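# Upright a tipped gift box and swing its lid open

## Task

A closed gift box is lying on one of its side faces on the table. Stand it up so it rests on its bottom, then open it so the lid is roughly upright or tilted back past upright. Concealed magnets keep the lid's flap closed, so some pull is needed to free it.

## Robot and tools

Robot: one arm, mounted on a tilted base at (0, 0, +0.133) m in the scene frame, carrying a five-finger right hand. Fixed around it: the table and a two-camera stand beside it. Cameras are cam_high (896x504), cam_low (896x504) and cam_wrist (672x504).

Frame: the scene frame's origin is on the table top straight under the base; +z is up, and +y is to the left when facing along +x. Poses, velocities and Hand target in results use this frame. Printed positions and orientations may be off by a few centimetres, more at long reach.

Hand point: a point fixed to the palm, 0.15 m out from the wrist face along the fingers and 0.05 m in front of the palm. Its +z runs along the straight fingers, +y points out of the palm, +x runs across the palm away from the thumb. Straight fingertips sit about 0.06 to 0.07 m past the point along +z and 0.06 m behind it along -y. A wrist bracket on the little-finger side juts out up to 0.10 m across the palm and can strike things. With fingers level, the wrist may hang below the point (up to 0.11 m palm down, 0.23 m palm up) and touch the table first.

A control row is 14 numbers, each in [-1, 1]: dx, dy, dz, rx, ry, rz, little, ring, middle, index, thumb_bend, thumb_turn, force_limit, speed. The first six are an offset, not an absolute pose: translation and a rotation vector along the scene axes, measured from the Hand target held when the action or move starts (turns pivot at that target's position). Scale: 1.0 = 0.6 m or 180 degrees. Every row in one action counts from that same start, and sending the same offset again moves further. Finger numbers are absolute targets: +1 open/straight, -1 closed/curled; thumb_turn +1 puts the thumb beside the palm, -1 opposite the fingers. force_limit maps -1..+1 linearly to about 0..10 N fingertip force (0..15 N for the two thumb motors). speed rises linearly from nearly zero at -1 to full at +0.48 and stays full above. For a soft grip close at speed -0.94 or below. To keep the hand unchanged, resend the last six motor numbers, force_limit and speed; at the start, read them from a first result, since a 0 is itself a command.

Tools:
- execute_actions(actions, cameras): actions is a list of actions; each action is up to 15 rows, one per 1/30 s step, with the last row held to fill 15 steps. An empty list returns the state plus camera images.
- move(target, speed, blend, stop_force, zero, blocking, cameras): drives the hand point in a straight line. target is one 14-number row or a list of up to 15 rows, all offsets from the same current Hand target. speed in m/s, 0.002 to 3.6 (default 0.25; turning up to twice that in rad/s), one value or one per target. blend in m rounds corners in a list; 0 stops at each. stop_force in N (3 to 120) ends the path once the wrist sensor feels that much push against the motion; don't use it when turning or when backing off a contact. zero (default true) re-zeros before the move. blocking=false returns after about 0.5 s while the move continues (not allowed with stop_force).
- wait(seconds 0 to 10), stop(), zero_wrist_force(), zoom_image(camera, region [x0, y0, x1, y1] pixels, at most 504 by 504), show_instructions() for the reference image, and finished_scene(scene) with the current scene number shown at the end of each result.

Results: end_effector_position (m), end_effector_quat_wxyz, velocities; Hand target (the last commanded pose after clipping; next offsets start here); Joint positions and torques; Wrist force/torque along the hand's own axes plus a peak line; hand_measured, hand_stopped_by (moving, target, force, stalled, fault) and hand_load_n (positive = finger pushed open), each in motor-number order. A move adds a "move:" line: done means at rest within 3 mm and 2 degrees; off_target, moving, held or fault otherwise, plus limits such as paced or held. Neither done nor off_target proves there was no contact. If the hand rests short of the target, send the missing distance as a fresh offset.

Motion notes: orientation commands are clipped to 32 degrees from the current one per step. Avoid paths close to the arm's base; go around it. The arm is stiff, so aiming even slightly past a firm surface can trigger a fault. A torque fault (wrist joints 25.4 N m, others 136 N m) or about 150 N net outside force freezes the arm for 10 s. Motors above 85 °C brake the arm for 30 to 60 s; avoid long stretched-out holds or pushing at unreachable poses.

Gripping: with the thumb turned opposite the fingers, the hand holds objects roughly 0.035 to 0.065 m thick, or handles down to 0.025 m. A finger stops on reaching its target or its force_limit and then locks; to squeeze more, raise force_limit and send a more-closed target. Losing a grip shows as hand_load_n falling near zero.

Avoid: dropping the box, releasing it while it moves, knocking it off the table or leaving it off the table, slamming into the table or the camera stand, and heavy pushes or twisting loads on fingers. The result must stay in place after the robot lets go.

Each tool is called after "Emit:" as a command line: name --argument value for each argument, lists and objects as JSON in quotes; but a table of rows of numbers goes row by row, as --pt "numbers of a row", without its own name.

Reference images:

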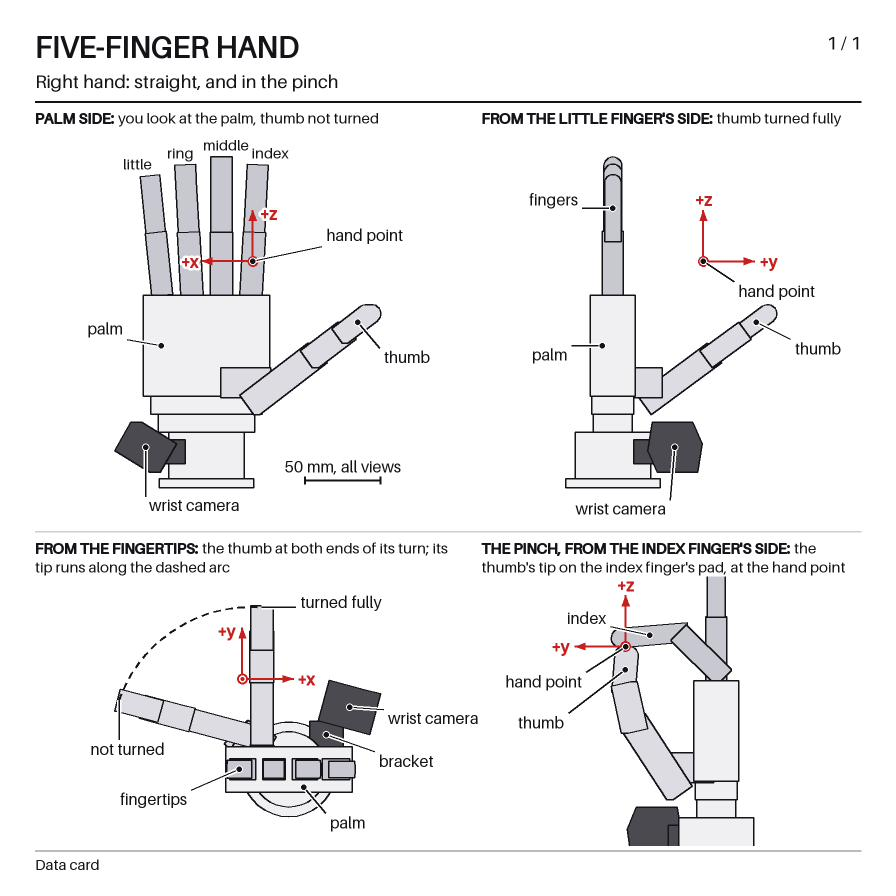

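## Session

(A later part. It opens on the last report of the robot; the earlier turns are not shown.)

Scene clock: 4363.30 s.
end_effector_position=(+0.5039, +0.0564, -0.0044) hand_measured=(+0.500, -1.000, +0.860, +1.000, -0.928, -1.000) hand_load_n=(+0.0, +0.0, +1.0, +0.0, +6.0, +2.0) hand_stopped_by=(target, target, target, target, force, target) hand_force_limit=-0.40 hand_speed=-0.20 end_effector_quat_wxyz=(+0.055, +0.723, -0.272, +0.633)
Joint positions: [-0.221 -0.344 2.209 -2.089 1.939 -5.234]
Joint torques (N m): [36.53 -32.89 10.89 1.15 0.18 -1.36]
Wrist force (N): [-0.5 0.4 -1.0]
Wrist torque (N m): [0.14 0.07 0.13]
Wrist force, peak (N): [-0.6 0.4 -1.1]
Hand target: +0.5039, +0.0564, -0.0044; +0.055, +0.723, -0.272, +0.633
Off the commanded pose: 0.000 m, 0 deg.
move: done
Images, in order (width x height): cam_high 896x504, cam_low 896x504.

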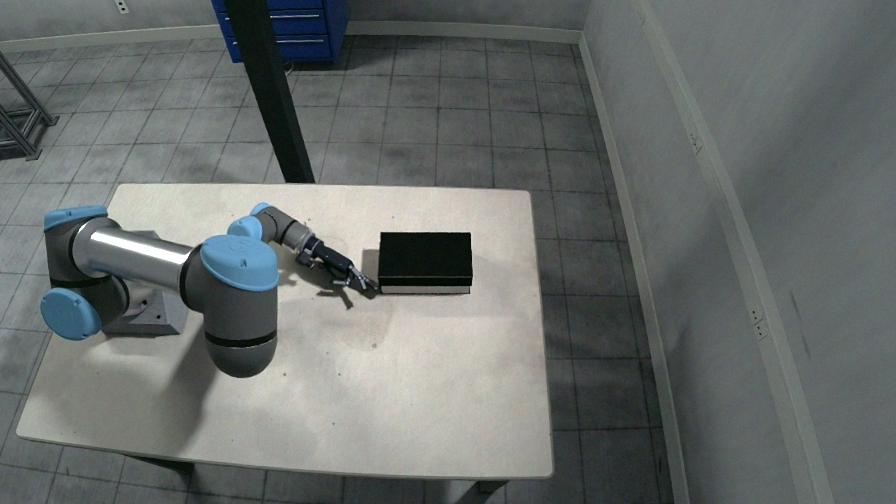

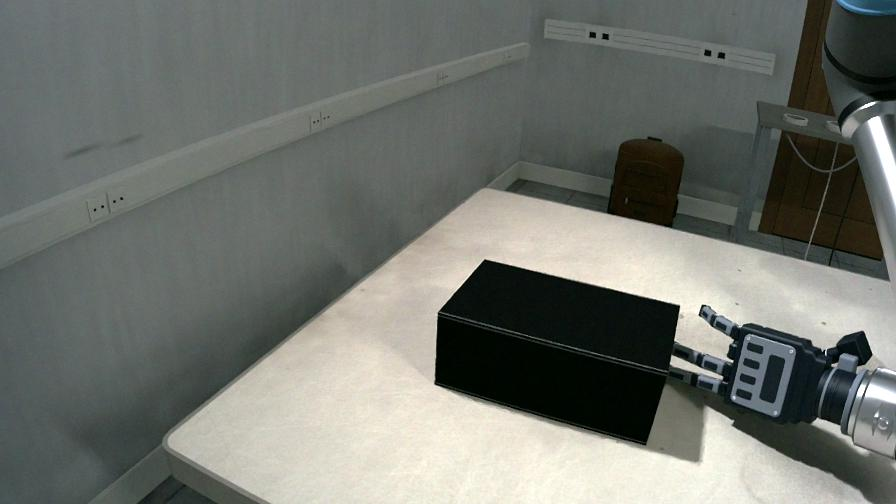

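Emit:
move --target '[0, 0, -0.0065, 0.01668, 0, 0, 0.5, -1, 0.88, 1, -1, -1, -0.4, -0.2]' --speed 0.01

Emit:
move --target '[0.0028, 0, 0, 0, 0, 0, 0.5, -1, 0.88, 1, -1, -1, -0.4, -0.2]' --speed 0.005 --cameras '["cam_low", "cam_high"]'

Emit:
zoom_image --camera "cam_low" --region '[670, 300, 710, 340]'

Emit:
zoom_image --camera "cam_high" --region '[369, 275, 385, 291]'

Scene clock: 4382.60 s.
end_effector_position=(+0.5039, +0.0564, -0.0084) hand_measured=(+0.500, -1.000, +0.880, +1.000, -0.928, -1.000) hand_load_n=(+0.0, +0.0, +0.5, +0.0, +5.5, +1.5) hand_stopped_by=(target, target, target, target, force, target) hand_force_limit=-0.40 hand_speed=-0.20 end_effector_quat_wxyz=(+0.036, +0.724, -0.289, +0.625)
Joint positions: [-0.224 -0.364 2.217 -2.051 1.945 -5.178]
Joint torques (N m): [24.88 -29.6 10.35 0.22 0.4 -0.07]
Wrist force (N): [-0.2 0.6 -1.0]
Wrist torque (N m): [0.18 0.11 0.09]
Wrist force, peak (N): [-0.8 0.4 -1.2]
Hand target: +0.5039, +0.0564, -0.0083; +0.036, +0.724, -0.288, +0.625
Off the commanded pose: 0.000 m, 0 deg.
move: done

Scene clock: 4383.30 s.
end_effector_position=(+0.5056, +0.0564, -0.0084) hand_measured=(+0.500, -1.000, +0.880, +1.000, -0.928, -1.000) hand_load_n=(+0.0, +0.0, +0.5, -0.5, +5.5, +2.0) hand_stopped_by=(target, target, target, target, force, target) hand_force_limit=-0.40 hand_speed=-0.20 end_effector_quat_wxyz=(+0.036, +0.724, -0.288, +0.625)
Joint positions: [-0.224 -0.366 2.213 -2.046 1.945 -5.178]
Joint torques (N m): [37.96 -32.77 2.97 0.45 0.36 -1.28]
Wrist force (N): [0.1 1.2 -1.9]
Wrist torque (N m): [0.20 0.13 0.12]
Wrist force, peak (N): [0.0 0.7 -2.3]
Hand target: +0.5055, +0.0564, -0.0083; +0.036, +0.724, -0.288, +0.625
Off the commanded pose: 0.000 m, 0 deg.
move: done
Images, in order (width x height): cam_high 896x504, cam_low 896x504.

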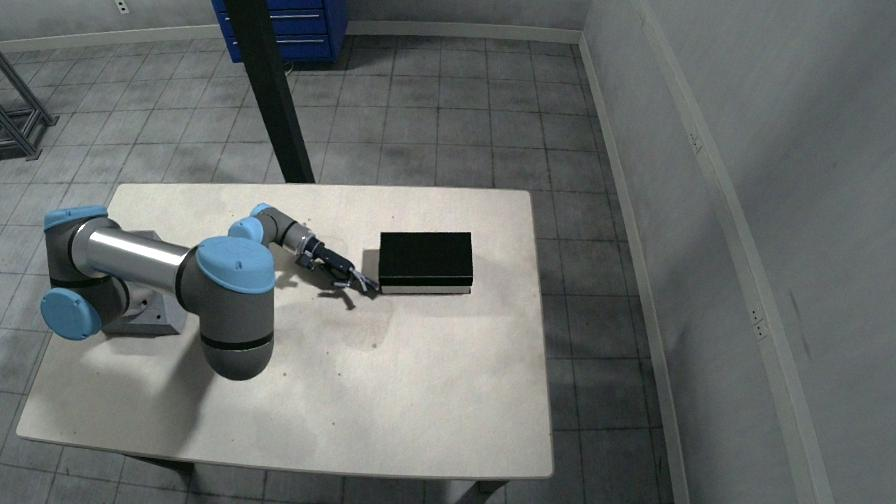

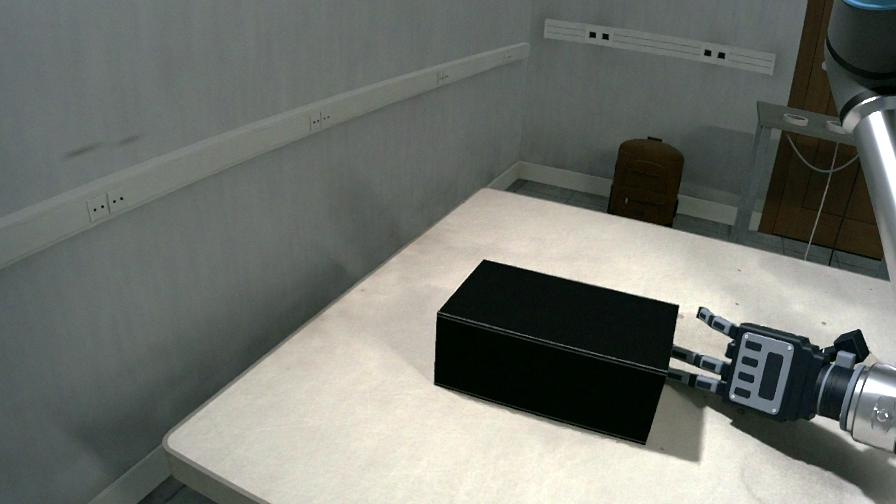

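Scaled by 12.600 from the camera's 896x504 image, which has a finer 1280x720 frame.

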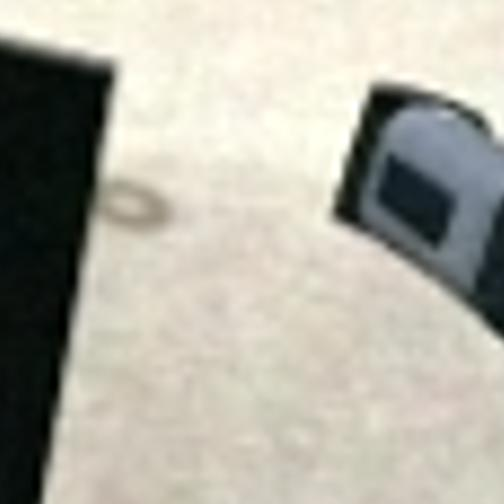

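Scaled by 31.500 from the camera's 896x504 image, which has a finer 1280x720 frame.

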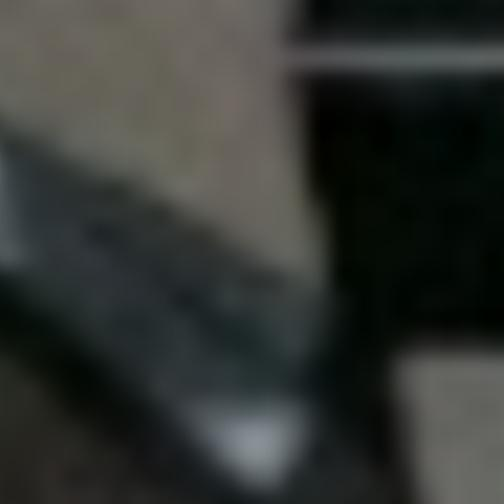

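Emit:
move --target '[0, 0, -0.006, 0, 0, 0, 0.5, -1, 0.88, 1, -1, -1, -0.4, -0.2]' --speed 0.003 --stop_force 3 --cameras '["cam_low", "cam_high"]'

Emit:
zoom_image --camera "cam_low" --region '[670, 300, 710, 340]'

Emit:
zoom_image --camera "cam_high" --region '[369, 275, 385, 291]'

Scene clock: 4392.97 s.
end_effector_position=(+0.5055, +0.0565, -0.0089) hand_measured=(+0.500, -1.000, +0.880, +1.000, -0.928, -1.000) hand_load_n=(+0.0, +0.0, +0.5, +0.0, +5.5, +1.5) hand_stopped_by=(target, target, target, target, force, target) hand_force_limit=-0.40 hand_speed=-0.20 end_effector_quat_wxyz=(+0.036, +0.724, -0.288, +0.625)
Joint positions: [-0.225 -0.364 2.213 -2.047 1.944 -5.178]
Joint torques (N m): [36.62 -33.73 10.86 1.83 0.68 -0.61]
Wrist force (N): [3.0 0.5 -2.8]
Wrist torque (N m): [0.21 0.24 0.27]
Wrist force, peak (N): [3.9 0.9 -3.2]
Hand target: +0.5055, +0.0565, -0.0089; +0.036, +0.724, -0.288, +0.625 (not the last commanded pose)
Off the commanded pose: 0.003 m, 0 deg.
move: contact
Images, in order (width x height): cam_high 896x504, cam_low 896x504.

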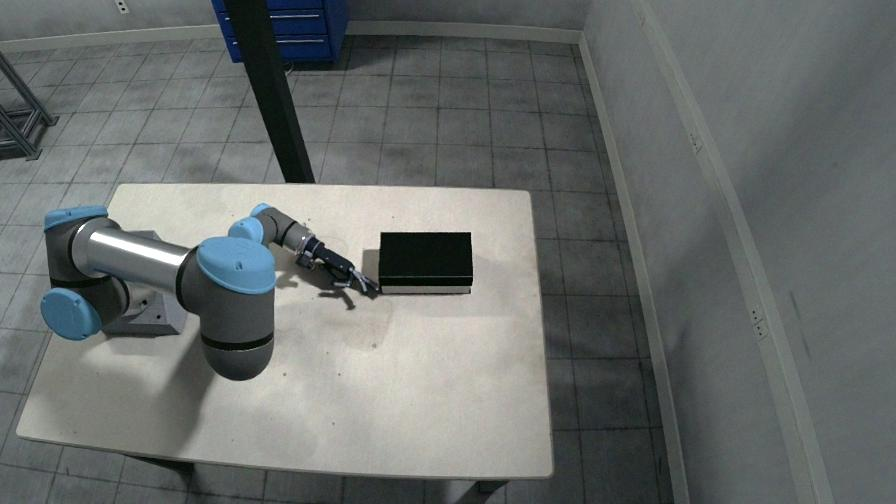

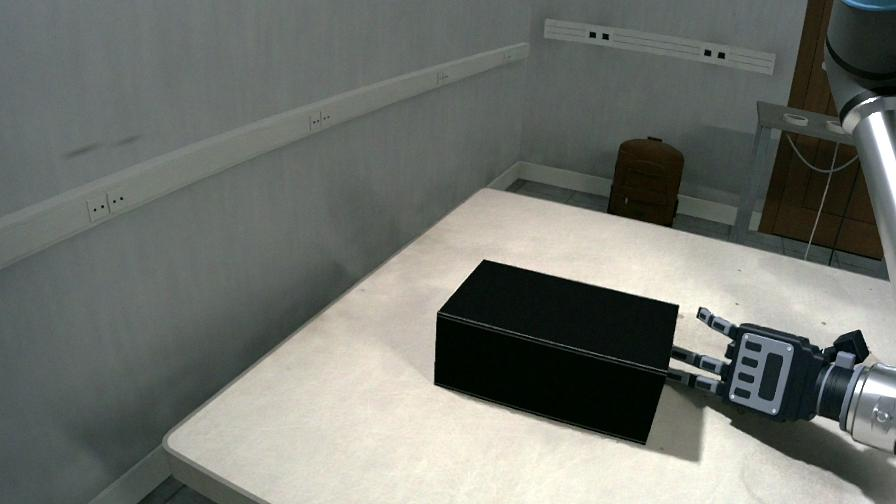

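Scaled by 12.600 from the camera's 896x504 image, which has a finer 1280x720 frame.

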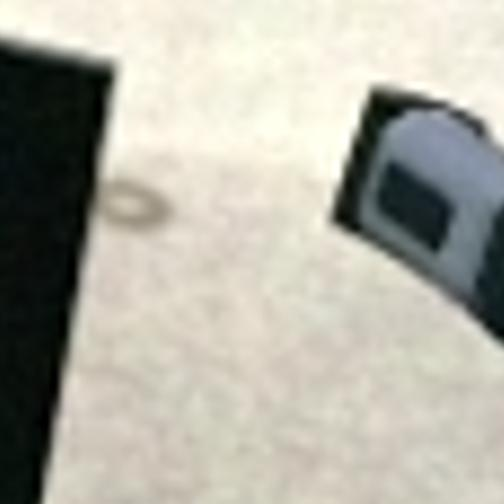

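Scaled by 31.500 from the camera's 896x504 image, which has a finer 1280x720 frame.

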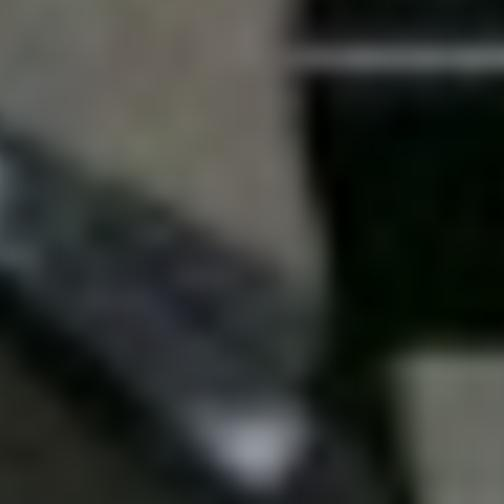

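Emit:
move --target '[0, 0, 0.0014, -0.0111, 0, 0, 0.5, -1, 0.88, 1, -1, -1, -0.4, -0.2]' --speed 0.01

Emit:
move --target '[0, 0, 0.0007, -0.00556, 0, 0, 0.5, -1, 0.88, 1, -1, -1, -0.4, -0.2]' --speed 0.01 --cameras '["cam_low", "cam_high"]'

Emit:
zoom_image --camera "cam_low" --region '[670, 300, 710, 340]'

Emit:
zoom_image --camera "cam_high" --region '[369, 275, 385, 291]'

Scene clock: 4420.43 s.
end_effector_position=(+0.5055, +0.0565, -0.0081) hand_measured=(+0.500, -1.000, +0.880, +1.000, -0.928, -1.000) hand_load_n=(+0.0, +0.0, +0.5, +0.0, +5.5, +2.0) hand_stopped_by=(target, target, target, target, force, target) hand_force_limit=-0.40 hand_speed=-0.20 end_effector_quat_wxyz=(+0.049, +0.723, -0.277, +0.630)
Joint positions: [-0.227 -0.347 2.206 -2.074 1.936 -5.214]
Joint torques (N m): [22.87 -22.31 1.61 -1.6 -2.36 0.25]
Wrist force (N): [3.0 0.2 -3.2]
Wrist torque (N m): [0.23 0.35 0.35]
Wrist force, peak (N): [3.4 0.4 -3.6]
Hand target: +0.5055, +0.0565, -0.0081; +0.049, +0.723, -0.277, +0.630
Off the commanded pose: 0.000 m, 0 deg.
move: done

Scene clock: 4421.53 s.
end_effector_position=(+0.5055, +0.0565, -0.0077) hand_measured=(+0.500, -1.000, +0.880, +1.000, -0.928, -1.000) hand_load_n=(+0.0, +0.0, +1.0, +0.0, +5.5, +2.0) hand_stopped_by=(target, target, target, target, force, target) hand_force_limit=-0.40 hand_speed=-0.20 end_effector_quat_wxyz=(+0.055, +0.723, -0.272, +0.633)
Joint positions: [-0.228 -0.338 2.203 -2.087 1.931 -5.232]
Joint torques (N m): [22.56 -22.53 0.71 -1.73 -2.09 0.27]
Wrist force (N): [3.6 0.2 -3.5]
Wrist torque (N m): [0.34 0.29 0.39]
Wrist force, peak (N): [3.8 0.2 -3.7]
Hand target: +0.5055, +0.0565, -0.0077; +0.055, +0.723, -0.272, +0.633
Off the commanded pose: 0.000 m, 0 deg.
move: done
Images, in order (width x height): cam_high 896x504, cam_low 896x504.

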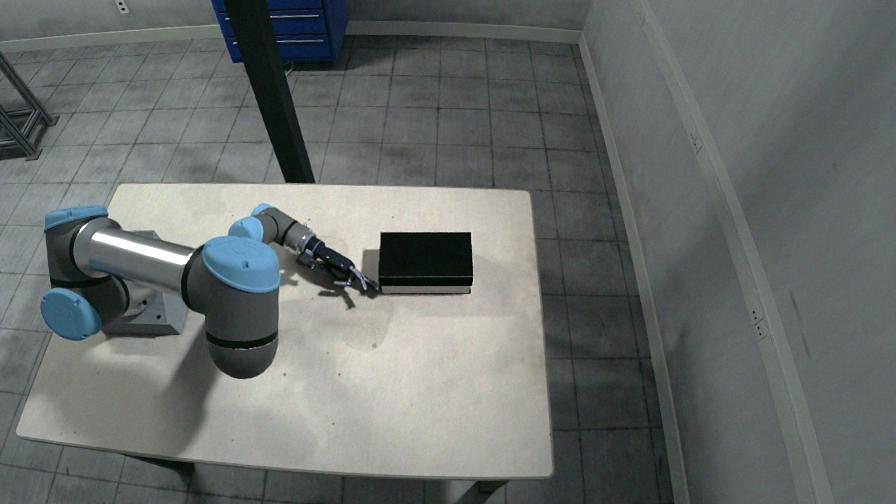

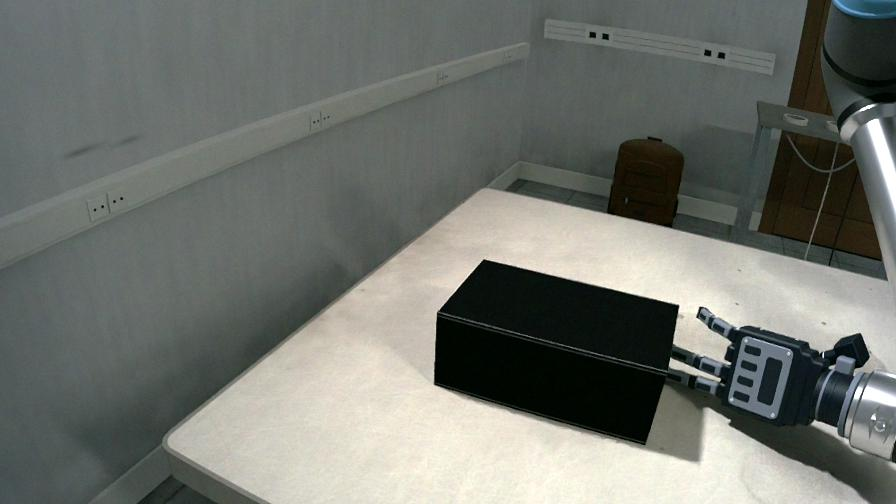

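Scaled by 12.600 from the camera's 896x504 image, which has a finer 1280x720 frame.

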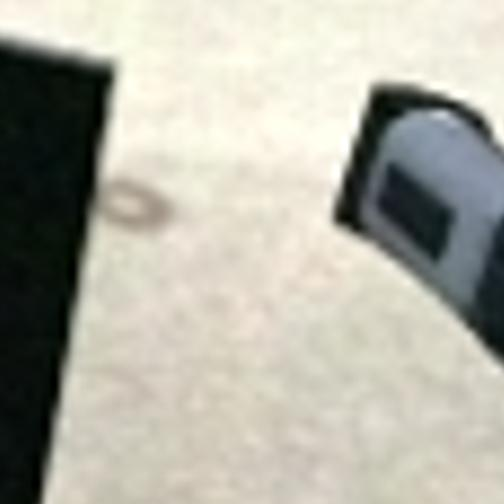

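Scaled by 31.500 from the camera's 896x504 image, which has a finer 1280x720 frame.

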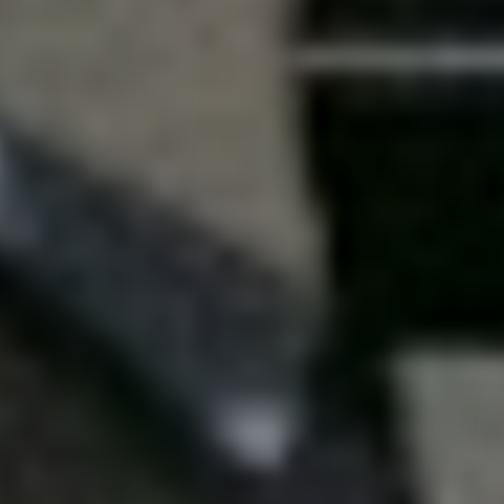

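Emit:
move --target '[0, 0, 0.0007, -0.00556, 0, 0, 0.5, -1, 0.88, 1, -1, -1, -0.4, -0.2]' --speed 0.01

Emit:
move --target '[0, 0, 0.0007, -0.00556, 0, 0, 0.5, -1, 0.88, 1, -1, -1, -0.4, -0.2]' --speed 0.01

Emit:
move --target '[0, 0, 0.0007, -0.00556, 0, 0, 0.5, -1, 0.88, 1, -1, -1, -0.4, -0.2]' --speed 0.01 --cameras '["cam_low", "cam_high"]'

Emit:
zoom_image --camera "cam_low" --region '[670, 300, 710, 340]'

Emit:
zoom_image --camera "cam_high" --region '[369, 275, 385, 291]'

Scene clock: 4427.10 s.
end_effector_position=(+0.5055, +0.0565, -0.0072) hand_measured=(+0.500, -1.000, +0.880, +1.000, -0.928, -1.000) hand_load_n=(+0.0, +0.0, +0.5, +0.0, +5.5, +1.5) hand_stopped_by=(target, target, target, target, force, target) hand_force_limit=-0.40 hand_speed=-0.20 end_effector_quat_wxyz=(+0.062, +0.722, -0.266, +0.635)
Joint positions: [-0.23 -0.33 2.2 -2.101 1.927 -5.25]
Joint torques (N m): [23.21 -22.96 1.28 -1.62 -1.9 0.31]
Wrist force (N): [3.7 -0.5 -2.9]
Wrist torque (N m): [0.33 0.30 0.40]
Wrist force, peak (N): [3.7 0.3 -3.9]
Hand target: +0.5055, +0.0565, -0.0073; +0.061, +0.722, -0.266, +0.635
Off the commanded pose: 0.000 m, 0 deg.
move: done

Scene clock: 4428.20 s.
end_effector_position=(+0.5055, +0.0565, -0.0068) hand_measured=(+0.500, -1.000, +0.880, +1.000, -0.928, -1.000) hand_load_n=(+0.0, +0.5, +0.5, +0.5, +6.0, +1.5) hand_stopped_by=(target, target, target, target, force, target) hand_force_limit=-0.40 hand_speed=-0.20 end_effector_quat_wxyz=(+0.068, +0.722, -0.261, +0.637)
Joint positions: [-0.232 -0.321 2.197 -2.114 1.922 -5.268]
Joint torques (N m): [22.32 -22.92 0.93 -1.72 -1.68 0.28]
Wrist force (N): [4.0 -1.2 -3.7]
Wrist torque (N m): [0.39 0.30 0.41]
Wrist force, peak (N): [4.1 -1.3 -3.7]
Hand target: +0.5055, +0.0565, -0.0068; +0.068, +0.722, -0.261, +0.637
Off the commanded pose: 0.000 m, 0 deg.
move: done

Scene clock: 4429.30 s.
end_effector_position=(+0.5055, +0.0565, -0.0064) hand_measured=(+0.500, -1.000, +0.880, +1.000, -0.928, -1.000) hand_load_n=(+0.0, +0.0, +0.5, +0.5, +5.5, +2.0) hand_stopped_by=(target, target, target, target, force, target) hand_force_limit=-0.40 hand_speed=-0.20 end_effector_quat_wxyz=(+0.074, +0.721, -0.255, +0.640)
Joint positions: [-0.233 -0.313 2.194 -2.126 1.916 -5.286]
Joint torques (N m): [22.34 -23.41 2.22 -1.69 -1.3 0.2]
Wrist force (N): [4.4 -1.7 -3.2]
Wrist torque (N m): [0.38 0.29 0.44]
Wrist force, peak (N): [4.4 -1.7 -3.2]
Hand target: +0.5055, +0.0565, -0.0064; +0.074, +0.721, -0.255, +0.640
Off the commanded pose: 0.000 m, 0 deg.
move: done
Images, in order (width x height): cam_high 896x504, cam_low 896x504.

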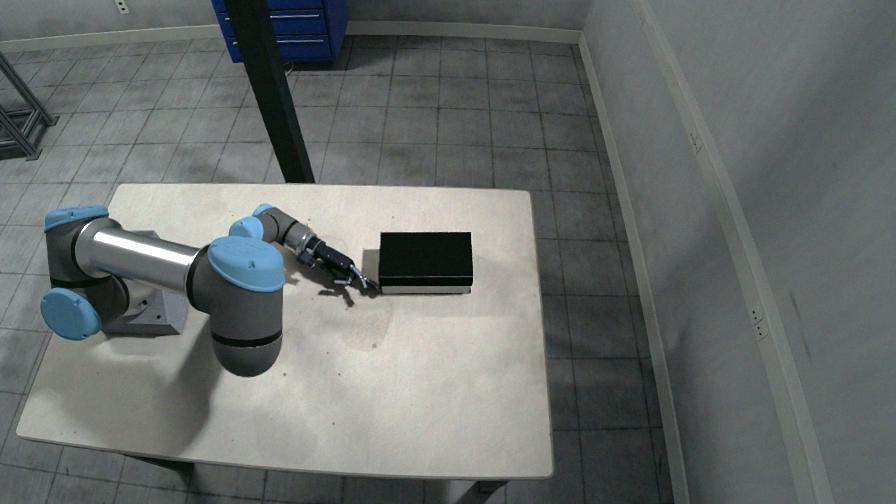

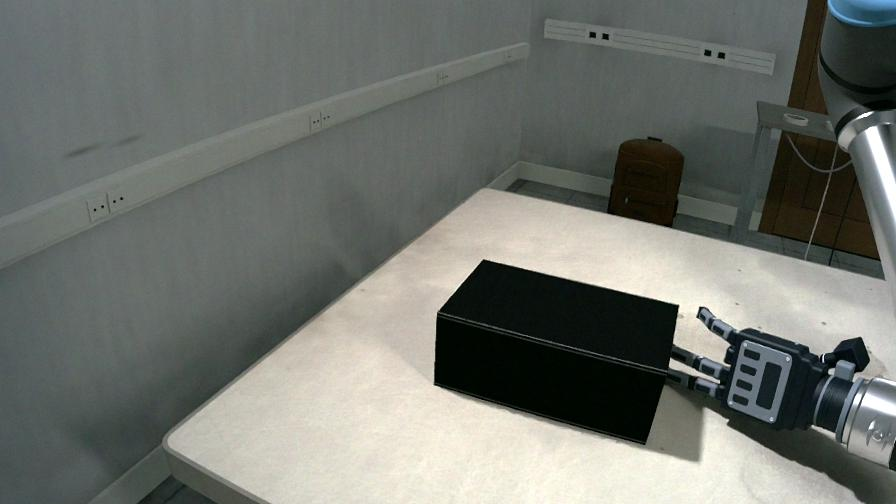

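Scaled by 12.600 from the camera's 896x504 image, which has a finer 1280x720 frame.

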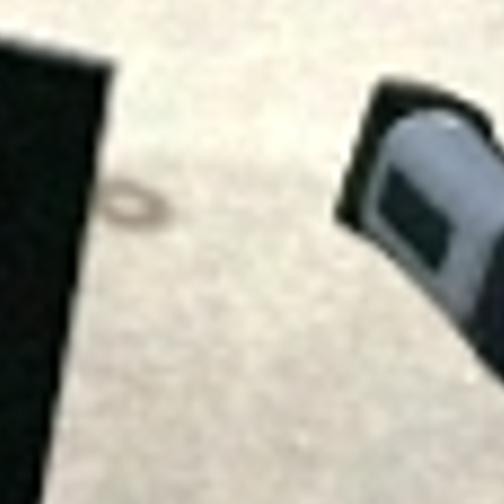

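Scaled by 31.500 from the camera's 896x504 image, which has a finer 1280x720 frame.

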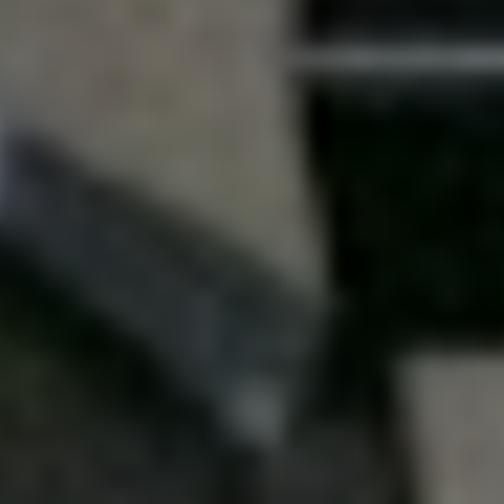

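Emit:
move --target '[0, 0, 0.0015, 0, 0, 0, 0.5, -1, 0.88, 1, -1, -1, -0.4, -0.2]' --speed 0.01

Emit:
move --target '[0, 0, 0.0012, 0, 0, 0, 0.5, -1, 0.88, 1, -1, -1, -0.4, -0.2]' --speed 0.01

Emit:
move --target '[0, 0, 0.0012, 0, 0, 0, 0.5, -1, 0.88, 1, -1, -1, -0.4, -0.2]' --speed 0.01

Emit:
move --target '[0, 0, 0.0012, 0, 0, 0, 0.5, -1, 0.88, 1, -1, -1, -0.4, -0.2]' --speed 0.01 --cameras '["cam_low", "cam_high"]'

Emit:
zoom_image --camera "cam_low" --region '[670, 300, 710, 340]'

Emit:
zoom_image --camera "cam_high" --region '[369, 275, 385, 291]'

Scene clock: 4435.20 s.
end_effector_position=(+0.5055, +0.0565, -0.0055) hand_measured=(+0.500, -1.000, +0.880, +1.000, -0.928, -1.000) hand_load_n=(+0.0, +0.0, +1.0, +0.0, +5.5, +1.5) hand_stopped_by=(target, target, target, target, force, target) hand_force_limit=-0.40 hand_speed=-0.20 end_effector_quat_wxyz=(+0.074, +0.721, -0.255, +0.640)
Joint positions: [-0.231 -0.315 2.194 -2.125 1.918 -5.286]
Joint torques (N m): [35.92 -32.07 11.36 1.04 0.09 -1.19]
Wrist force (N): [-0.2 0.5 -1.0]
Wrist torque (N m): [0.17 0.07 0.16]
Wrist force, peak (N): [4.1 -1.6 -3.8]
Hand target: +0.5055, +0.0565, -0.0055; +0.074, +0.721, -0.255, +0.640
Off the commanded pose: 0.000 m, 0 deg.
move: done

Scene clock: 4435.90 s.
end_effector_position=(+0.5055, +0.0565, -0.0048) hand_measured=(+0.500, -1.000, +0.880, +1.000, -0.928, -1.000) hand_load_n=(+0.0, +0.0, +0.5, +0.0, +5.5, +2.0) hand_stopped_by=(target, target, target, target, force, target) hand_force_limit=-0.40 hand_speed=-0.20 end_effector_quat_wxyz=(+0.074, +0.721, -0.255, +0.640)
Joint positions: [-0.229 -0.316 2.195 -2.125 1.92 -5.286]
Joint torques (N m): [35.91 -33.09 11.54 1.16 0.22 -1.25]
Wrist force (N): [-0.4 0.2 -0.8]
Wrist torque (N m): [0.08 0.07 0.13]
Wrist force, peak (N): [-0.7 0.7 -1.1]
Hand target: +0.5055, +0.0565, -0.0048; +0.074, +0.721, -0.255, +0.640
Off the commanded pose: 0.000 m, 0 deg.
move: done

Scene clock: 4436.60 s.
end_effector_position=(+0.5055, +0.0565, -0.0041) hand_measured=(+0.500, -1.000, +0.880, +1.000, -0.928, -1.000) hand_load_n=(+0.0, +0.0, +0.5, +0.0, +5.5, +1.5) hand_stopped_by=(target, target, target, target, force, target) hand_force_limit=-0.40 hand_speed=-0.20 end_effector_quat_wxyz=(+0.074, +0.721, -0.255, +0.640)
Joint positions: [-0.228 -0.318 2.196 -2.124 1.922 -5.287]
Joint torques (N m): [35.81 -32.85 11.78 1.01 0.25 -1.2]
Wrist force (N): [-0.7 0.4 -0.7]
Wrist torque (N m): [0.10 0.10 0.12]
Wrist force, peak (N): [-0.5 0.8 -1.0]
Hand target: +0.5055, +0.0565, -0.0041; +0.074, +0.721, -0.255, +0.640
Off the commanded pose: 0.000 m, 0 deg.
move: done

Scene clock: 4437.30 s.
end_effector_position=(+0.5055, +0.0565, -0.0033) hand_measured=(+0.500, -1.000, +0.880, +1.000, -0.928, -1.000) hand_load_n=(+0.0, +0.5, +0.5, +0.0, +5.5, +1.5) hand_stopped_by=(target, target, target, target, force, target) hand_force_limit=-0.40 hand_speed=-0.20 end_effector_quat_wxyz=(+0.074, +0.721, -0.255, +0.640)
Joint positions: [-0.226 -0.319 2.196 -2.123 1.923 -5.287]
Joint torques (N m): [36.02 -33.3 11.5 1.12 0.07 -1.29]
Wrist force (N): [-0.5 0.7 -0.8]
Wrist torque (N m): [0.15 0.08 0.14]
Wrist force, peak (N): [-0.7 0.9 -0.9]
Hand target: +0.5055, +0.0565, -0.0034; +0.074, +0.721, -0.255, +0.640
Off the commanded pose: 0.000 m, 0 deg.
move: done
Images, in order (width x height): cam_high 896x504, cam_low 896x504.

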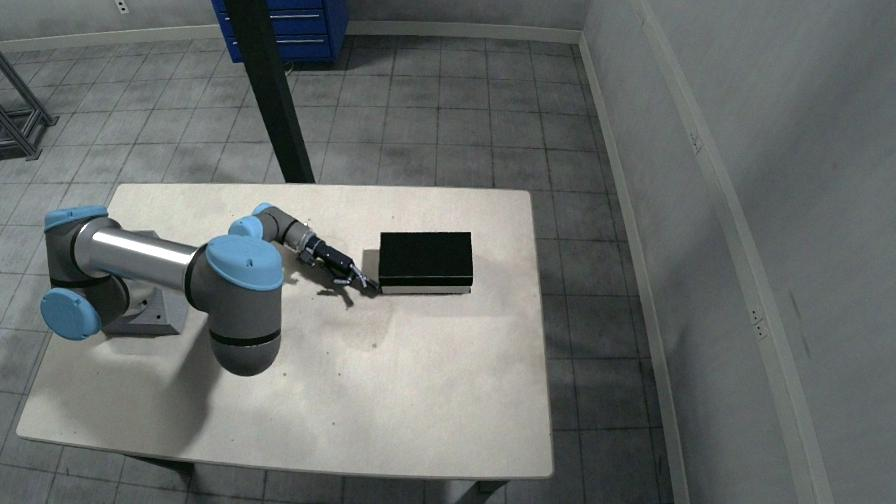

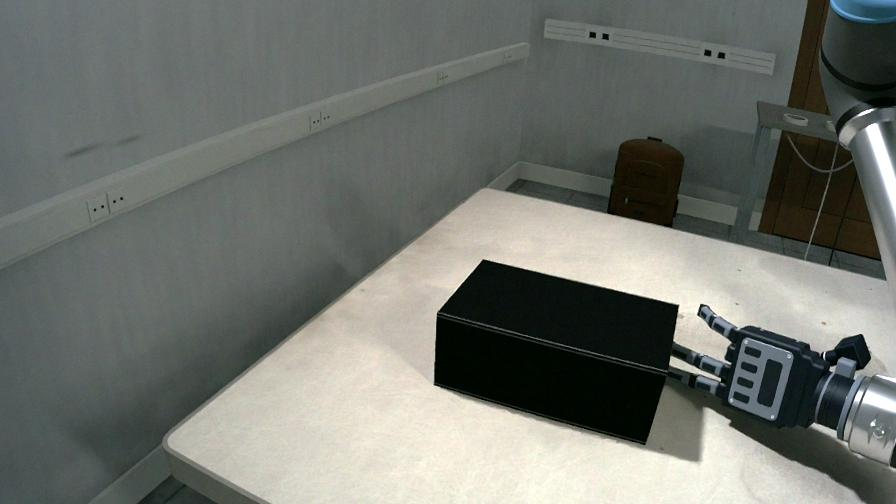

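Scaled by 12.600 from the camera's 896x504 image, which has a finer 1280x720 frame.

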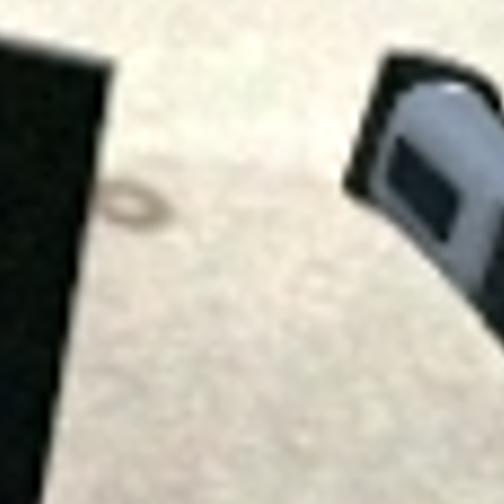

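Scaled by 31.500 from the camera's 896x504 image, which has a finer 1280x720 frame.

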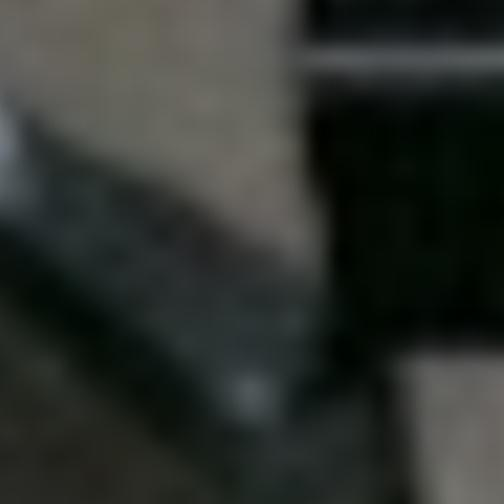

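Emit:
move --target '[0, 0, 0.0017, 0, 0, 0, 0.5, -1, 0.88, 1, -1, -1, -0.4, -0.2]' --speed 0.01

Emit:
move --target '[0, 0, 0.0017, 0, 0, 0, 0.5, -1, 0.88, 1, -1, -1, -0.4, -0.2]' --speed 0.01

Emit:
move --target '[0, 0, 0.0017, 0, 0, 0, 0.5, -1, 0.88, 1, -1, -1, -0.4, -0.2]' --speed 0.01 --cameras '["cam_low", "cam_high"]'

Emit:
zoom_image --camera "cam_high" --region '[369, 275, 385, 291]'

Scene clock: 4442.63 s.
end_effector_position=(+0.5055, +0.0565, -0.0023) hand_measured=(+0.500, -1.000, +0.880, +1.000, -0.928, -1.000) hand_load_n=(+0.0, +0.0, +0.5, +0.0, +6.0, +2.0) hand_stopped_by=(target, target, target, target, force, target) hand_force_limit=-0.40 hand_speed=-0.20 end_effector_quat_wxyz=(+0.074, +0.721, -0.255, +0.640)
Joint positions: [-0.224 -0.321 2.197 -2.122 1.926 -5.288]
Joint torques (N m): [35.94 -32.89 10.98 1 -0.08 -1.22]
Wrist force (N): [-0.5 0.6 -0.4]
Wrist torque (N m): [0.11 0.07 0.13]
Wrist force, peak (N): [-0.8 0.6 -1.0]
Hand target: +0.5055, +0.0565, -0.0023; +0.074, +0.721, -0.255, +0.640
Off the commanded pose: 0.000 m, 0 deg.
move: done

Scene clock: 4443.33 s.
end_effector_position=(+0.5055, +0.0565, -0.0013) hand_measured=(+0.500, -1.000, +0.880, +1.000, -0.928, -1.000) hand_load_n=(+0.0, +0.0, +1.0, +0.0, +5.5, +1.5) hand_stopped_by=(target, target, target, target, force, target) hand_force_limit=-0.40 hand_speed=-0.20 end_effector_quat_wxyz=(+0.074, +0.721, -0.255, +0.640)
Joint positions: [-0.221 -0.323 2.198 -2.121 1.928 -5.289]
Joint torques (N m): [35.52 -31.75 10.78 1.07 0.02 -1.26]
Wrist force (N): [-0.5 0.5 -0.8]
Wrist torque (N m): [0.12 0.08 0.14]
Wrist force, peak (N): [-0.4 0.8 -1.0]
Hand target: +0.5055, +0.0565, -0.0013; +0.074, +0.721, -0.255, +0.640
Off the commanded pose: 0.000 m, 0 deg.
move: done

Scene clock: 4444.03 s.
end_effector_position=(+0.5055, +0.0565, -0.0003) hand_measured=(+0.500, -1.000, +0.880, +1.000, -0.928, -1.000) hand_load_n=(+0.0, +0.0, +0.5, +0.0, +5.5, +2.0) hand_stopped_by=(target, target, target, target, force, target) hand_force_limit=-0.40 hand_speed=-0.20 end_effector_quat_wxyz=(+0.074, +0.721, -0.255, +0.640)
Joint positions: [-0.219 -0.325 2.198 -2.12 1.93 -5.289]
Joint torques (N m): [35.12 -31.73 10.85 1.07 0.17 -1.25]
Wrist force (N): [-0.3 0.5 -0.9]
Wrist torque (N m): [0.13 0.05 0.15]
Wrist force, peak (N): [-0.6 0.4 -1.0]
Hand target: +0.5055, +0.0565, -0.0003; +0.074, +0.721, -0.255, +0.640
Off the commanded pose: 0.000 m, 0 deg.
move: done
Images, in order (width x height): cam_high 896x504, cam_low 896x504.

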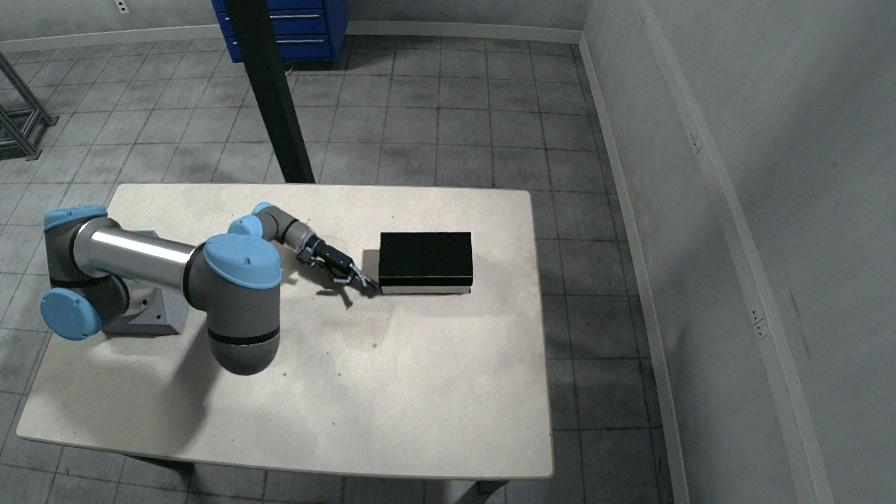

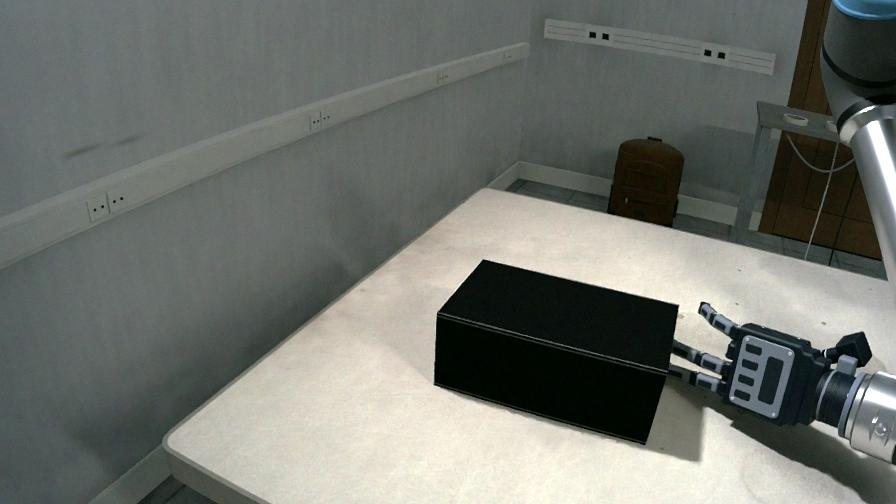

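Scaled by 31.500 from the camera's 896x504 image, which has a finer 1280x720 frame.

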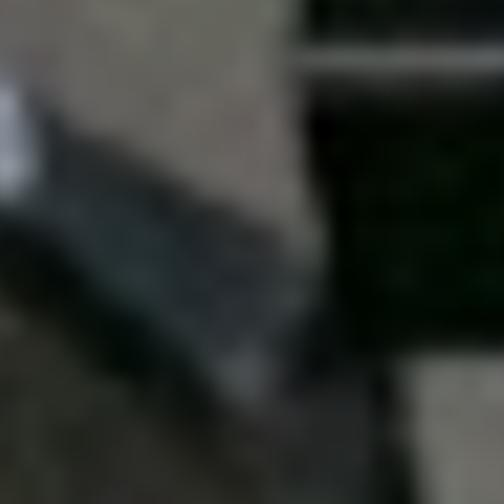

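Emit:
move --pt "-0.0067 0 0 0 0 0 0.5 -1 0.88 1 -1 -1 -0.4 -0.2" --pt "-0.0067 0.0017 -0.0175 0.0667 0 0 0.5 -1 0.88 1 -1 -1 -0.4 -0.2" --speed 0.03

Emit:
move --target '[0.0067, 0, 0, 0, 0, 0, 0.5, -1, 0.88, 1, -1, -1, -0.4, -0.2]' --speed 0.006 --cameras '["cam_low", "cam_high"]'

Emit:
zoom_image --camera "cam_low" --region '[670, 300, 710, 340]'

Emit:
zoom_image --camera "cam_high" --region '[369, 275, 385, 291]'

Scene clock: 4473.63 s.
end_effector_position=(+0.5015, +0.0575, -0.0108) hand_measured=(+0.500, -1.000, +0.880, +1.000, -0.928, -1.000) hand_load_n=(+0.0, +0.0, +1.0, +0.0, +5.5, +1.5) hand_stopped_by=(target, target, target, target, force, target) hand_force_limit=-0.40 hand_speed=-0.20 end_effector_quat_wxyz=(-0.002, +0.725, -0.321, +0.609) end_effector_velocity=(-0.001, +0.000, +0.000) end_effector_angular_velocity=(-0.005, +0.002, +0.001)
Joint positions: [-0.22 -0.413 2.238 -1.973 1.963 -5.067]
Joint velocities: [0 0 0.002 -0.003 0 -0.005]
Joint torques (N m): [26.15 -19.25 5.87 -2.79 0.09 -0.99]
Wrist force (N): [-0.7 0.5 -0.9]
Wrist torque (N m): [0.13 0.09 0.07]
Wrist force, peak (N): [-0.7 0.3 -1.3]
Hand target: +0.5015, +0.0575, -0.0108; -0.002, +0.725, -0.321, +0.609
Off the commanded pose: 0.000 m, 0 deg.
move: done

Scene clock: 4474.53 s.
end_effector_position=(+0.5056, +0.0575, -0.0108) hand_measured=(+0.500, -1.000, +0.880, +1.000, -0.928, -1.000) hand_load_n=(+0.0, +0.0, +0.5, +0.0, +5.5, +1.5) hand_stopped_by=(target, target, target, target, force, target) hand_force_limit=-0.40 hand_speed=-0.20 end_effector_quat_wxyz=(-0.002, +0.725, -0.321, +0.609)
Joint positions: [-0.219 -0.416 2.229 -1.961 1.964 -5.067]
Joint torques (N m): [36.5 -31.73 5.14 -0.04 0.45 -1.24]
Wrist force (N): [0.0 0.5 -0.7]
Wrist torque (N m): [0.11 0.01 0.15]
Wrist force, peak (N): [-0.8 0.8 -0.9]
Hand target: +0.5055, +0.0575, -0.0108; -0.002, +0.725, -0.321, +0.609
Off the commanded pose: 0.000 m, 0 deg.
move: done
Images, in order (width x height): cam_high 896x504, cam_low 896x504.

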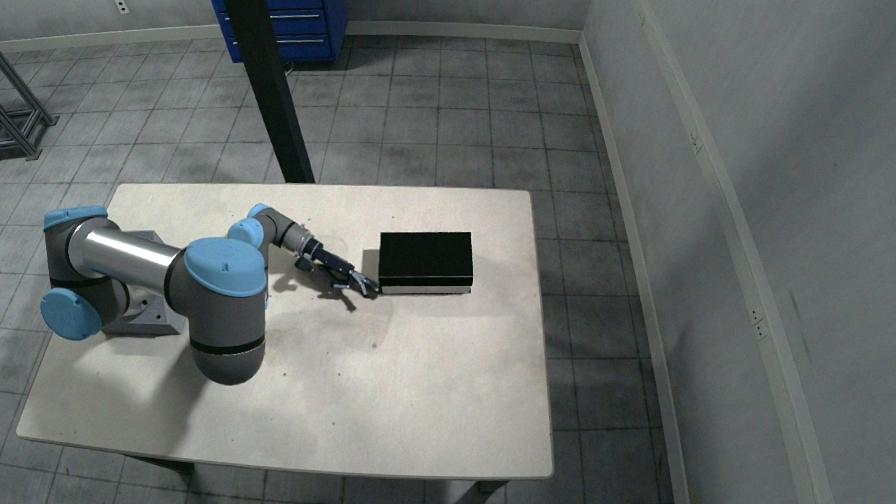

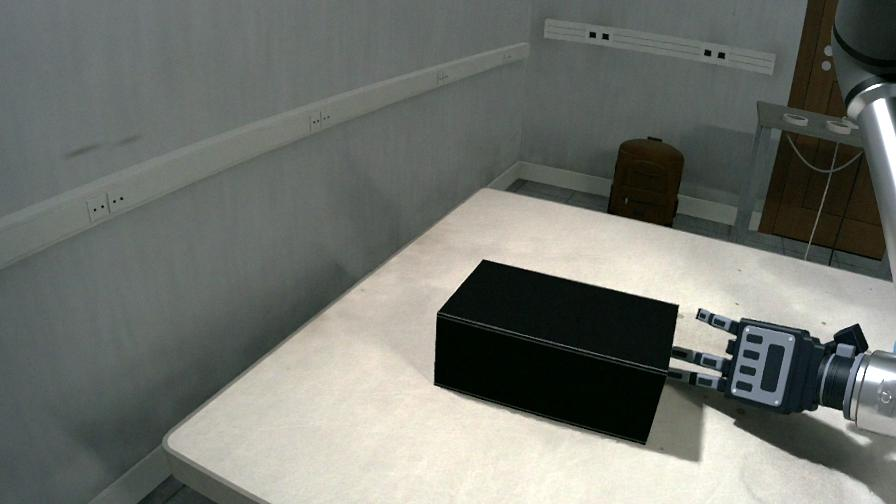

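Scaled by 12.600 from the camera's 896x504 image, which has a finer 1280x720 frame.

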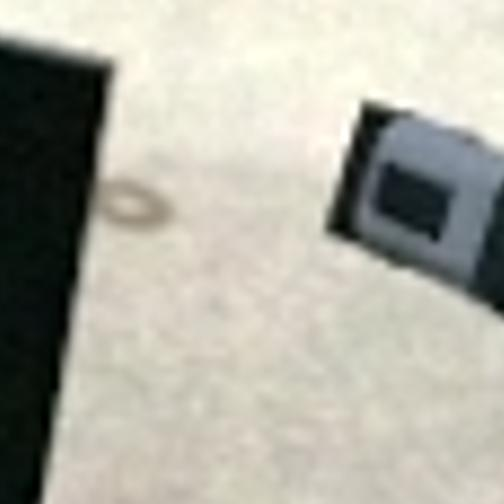

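Scaled by 31.500 from the camera's 896x504 image, which has a finer 1280x720 frame.

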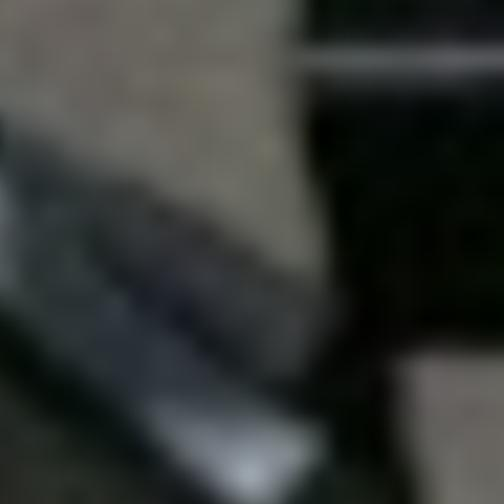

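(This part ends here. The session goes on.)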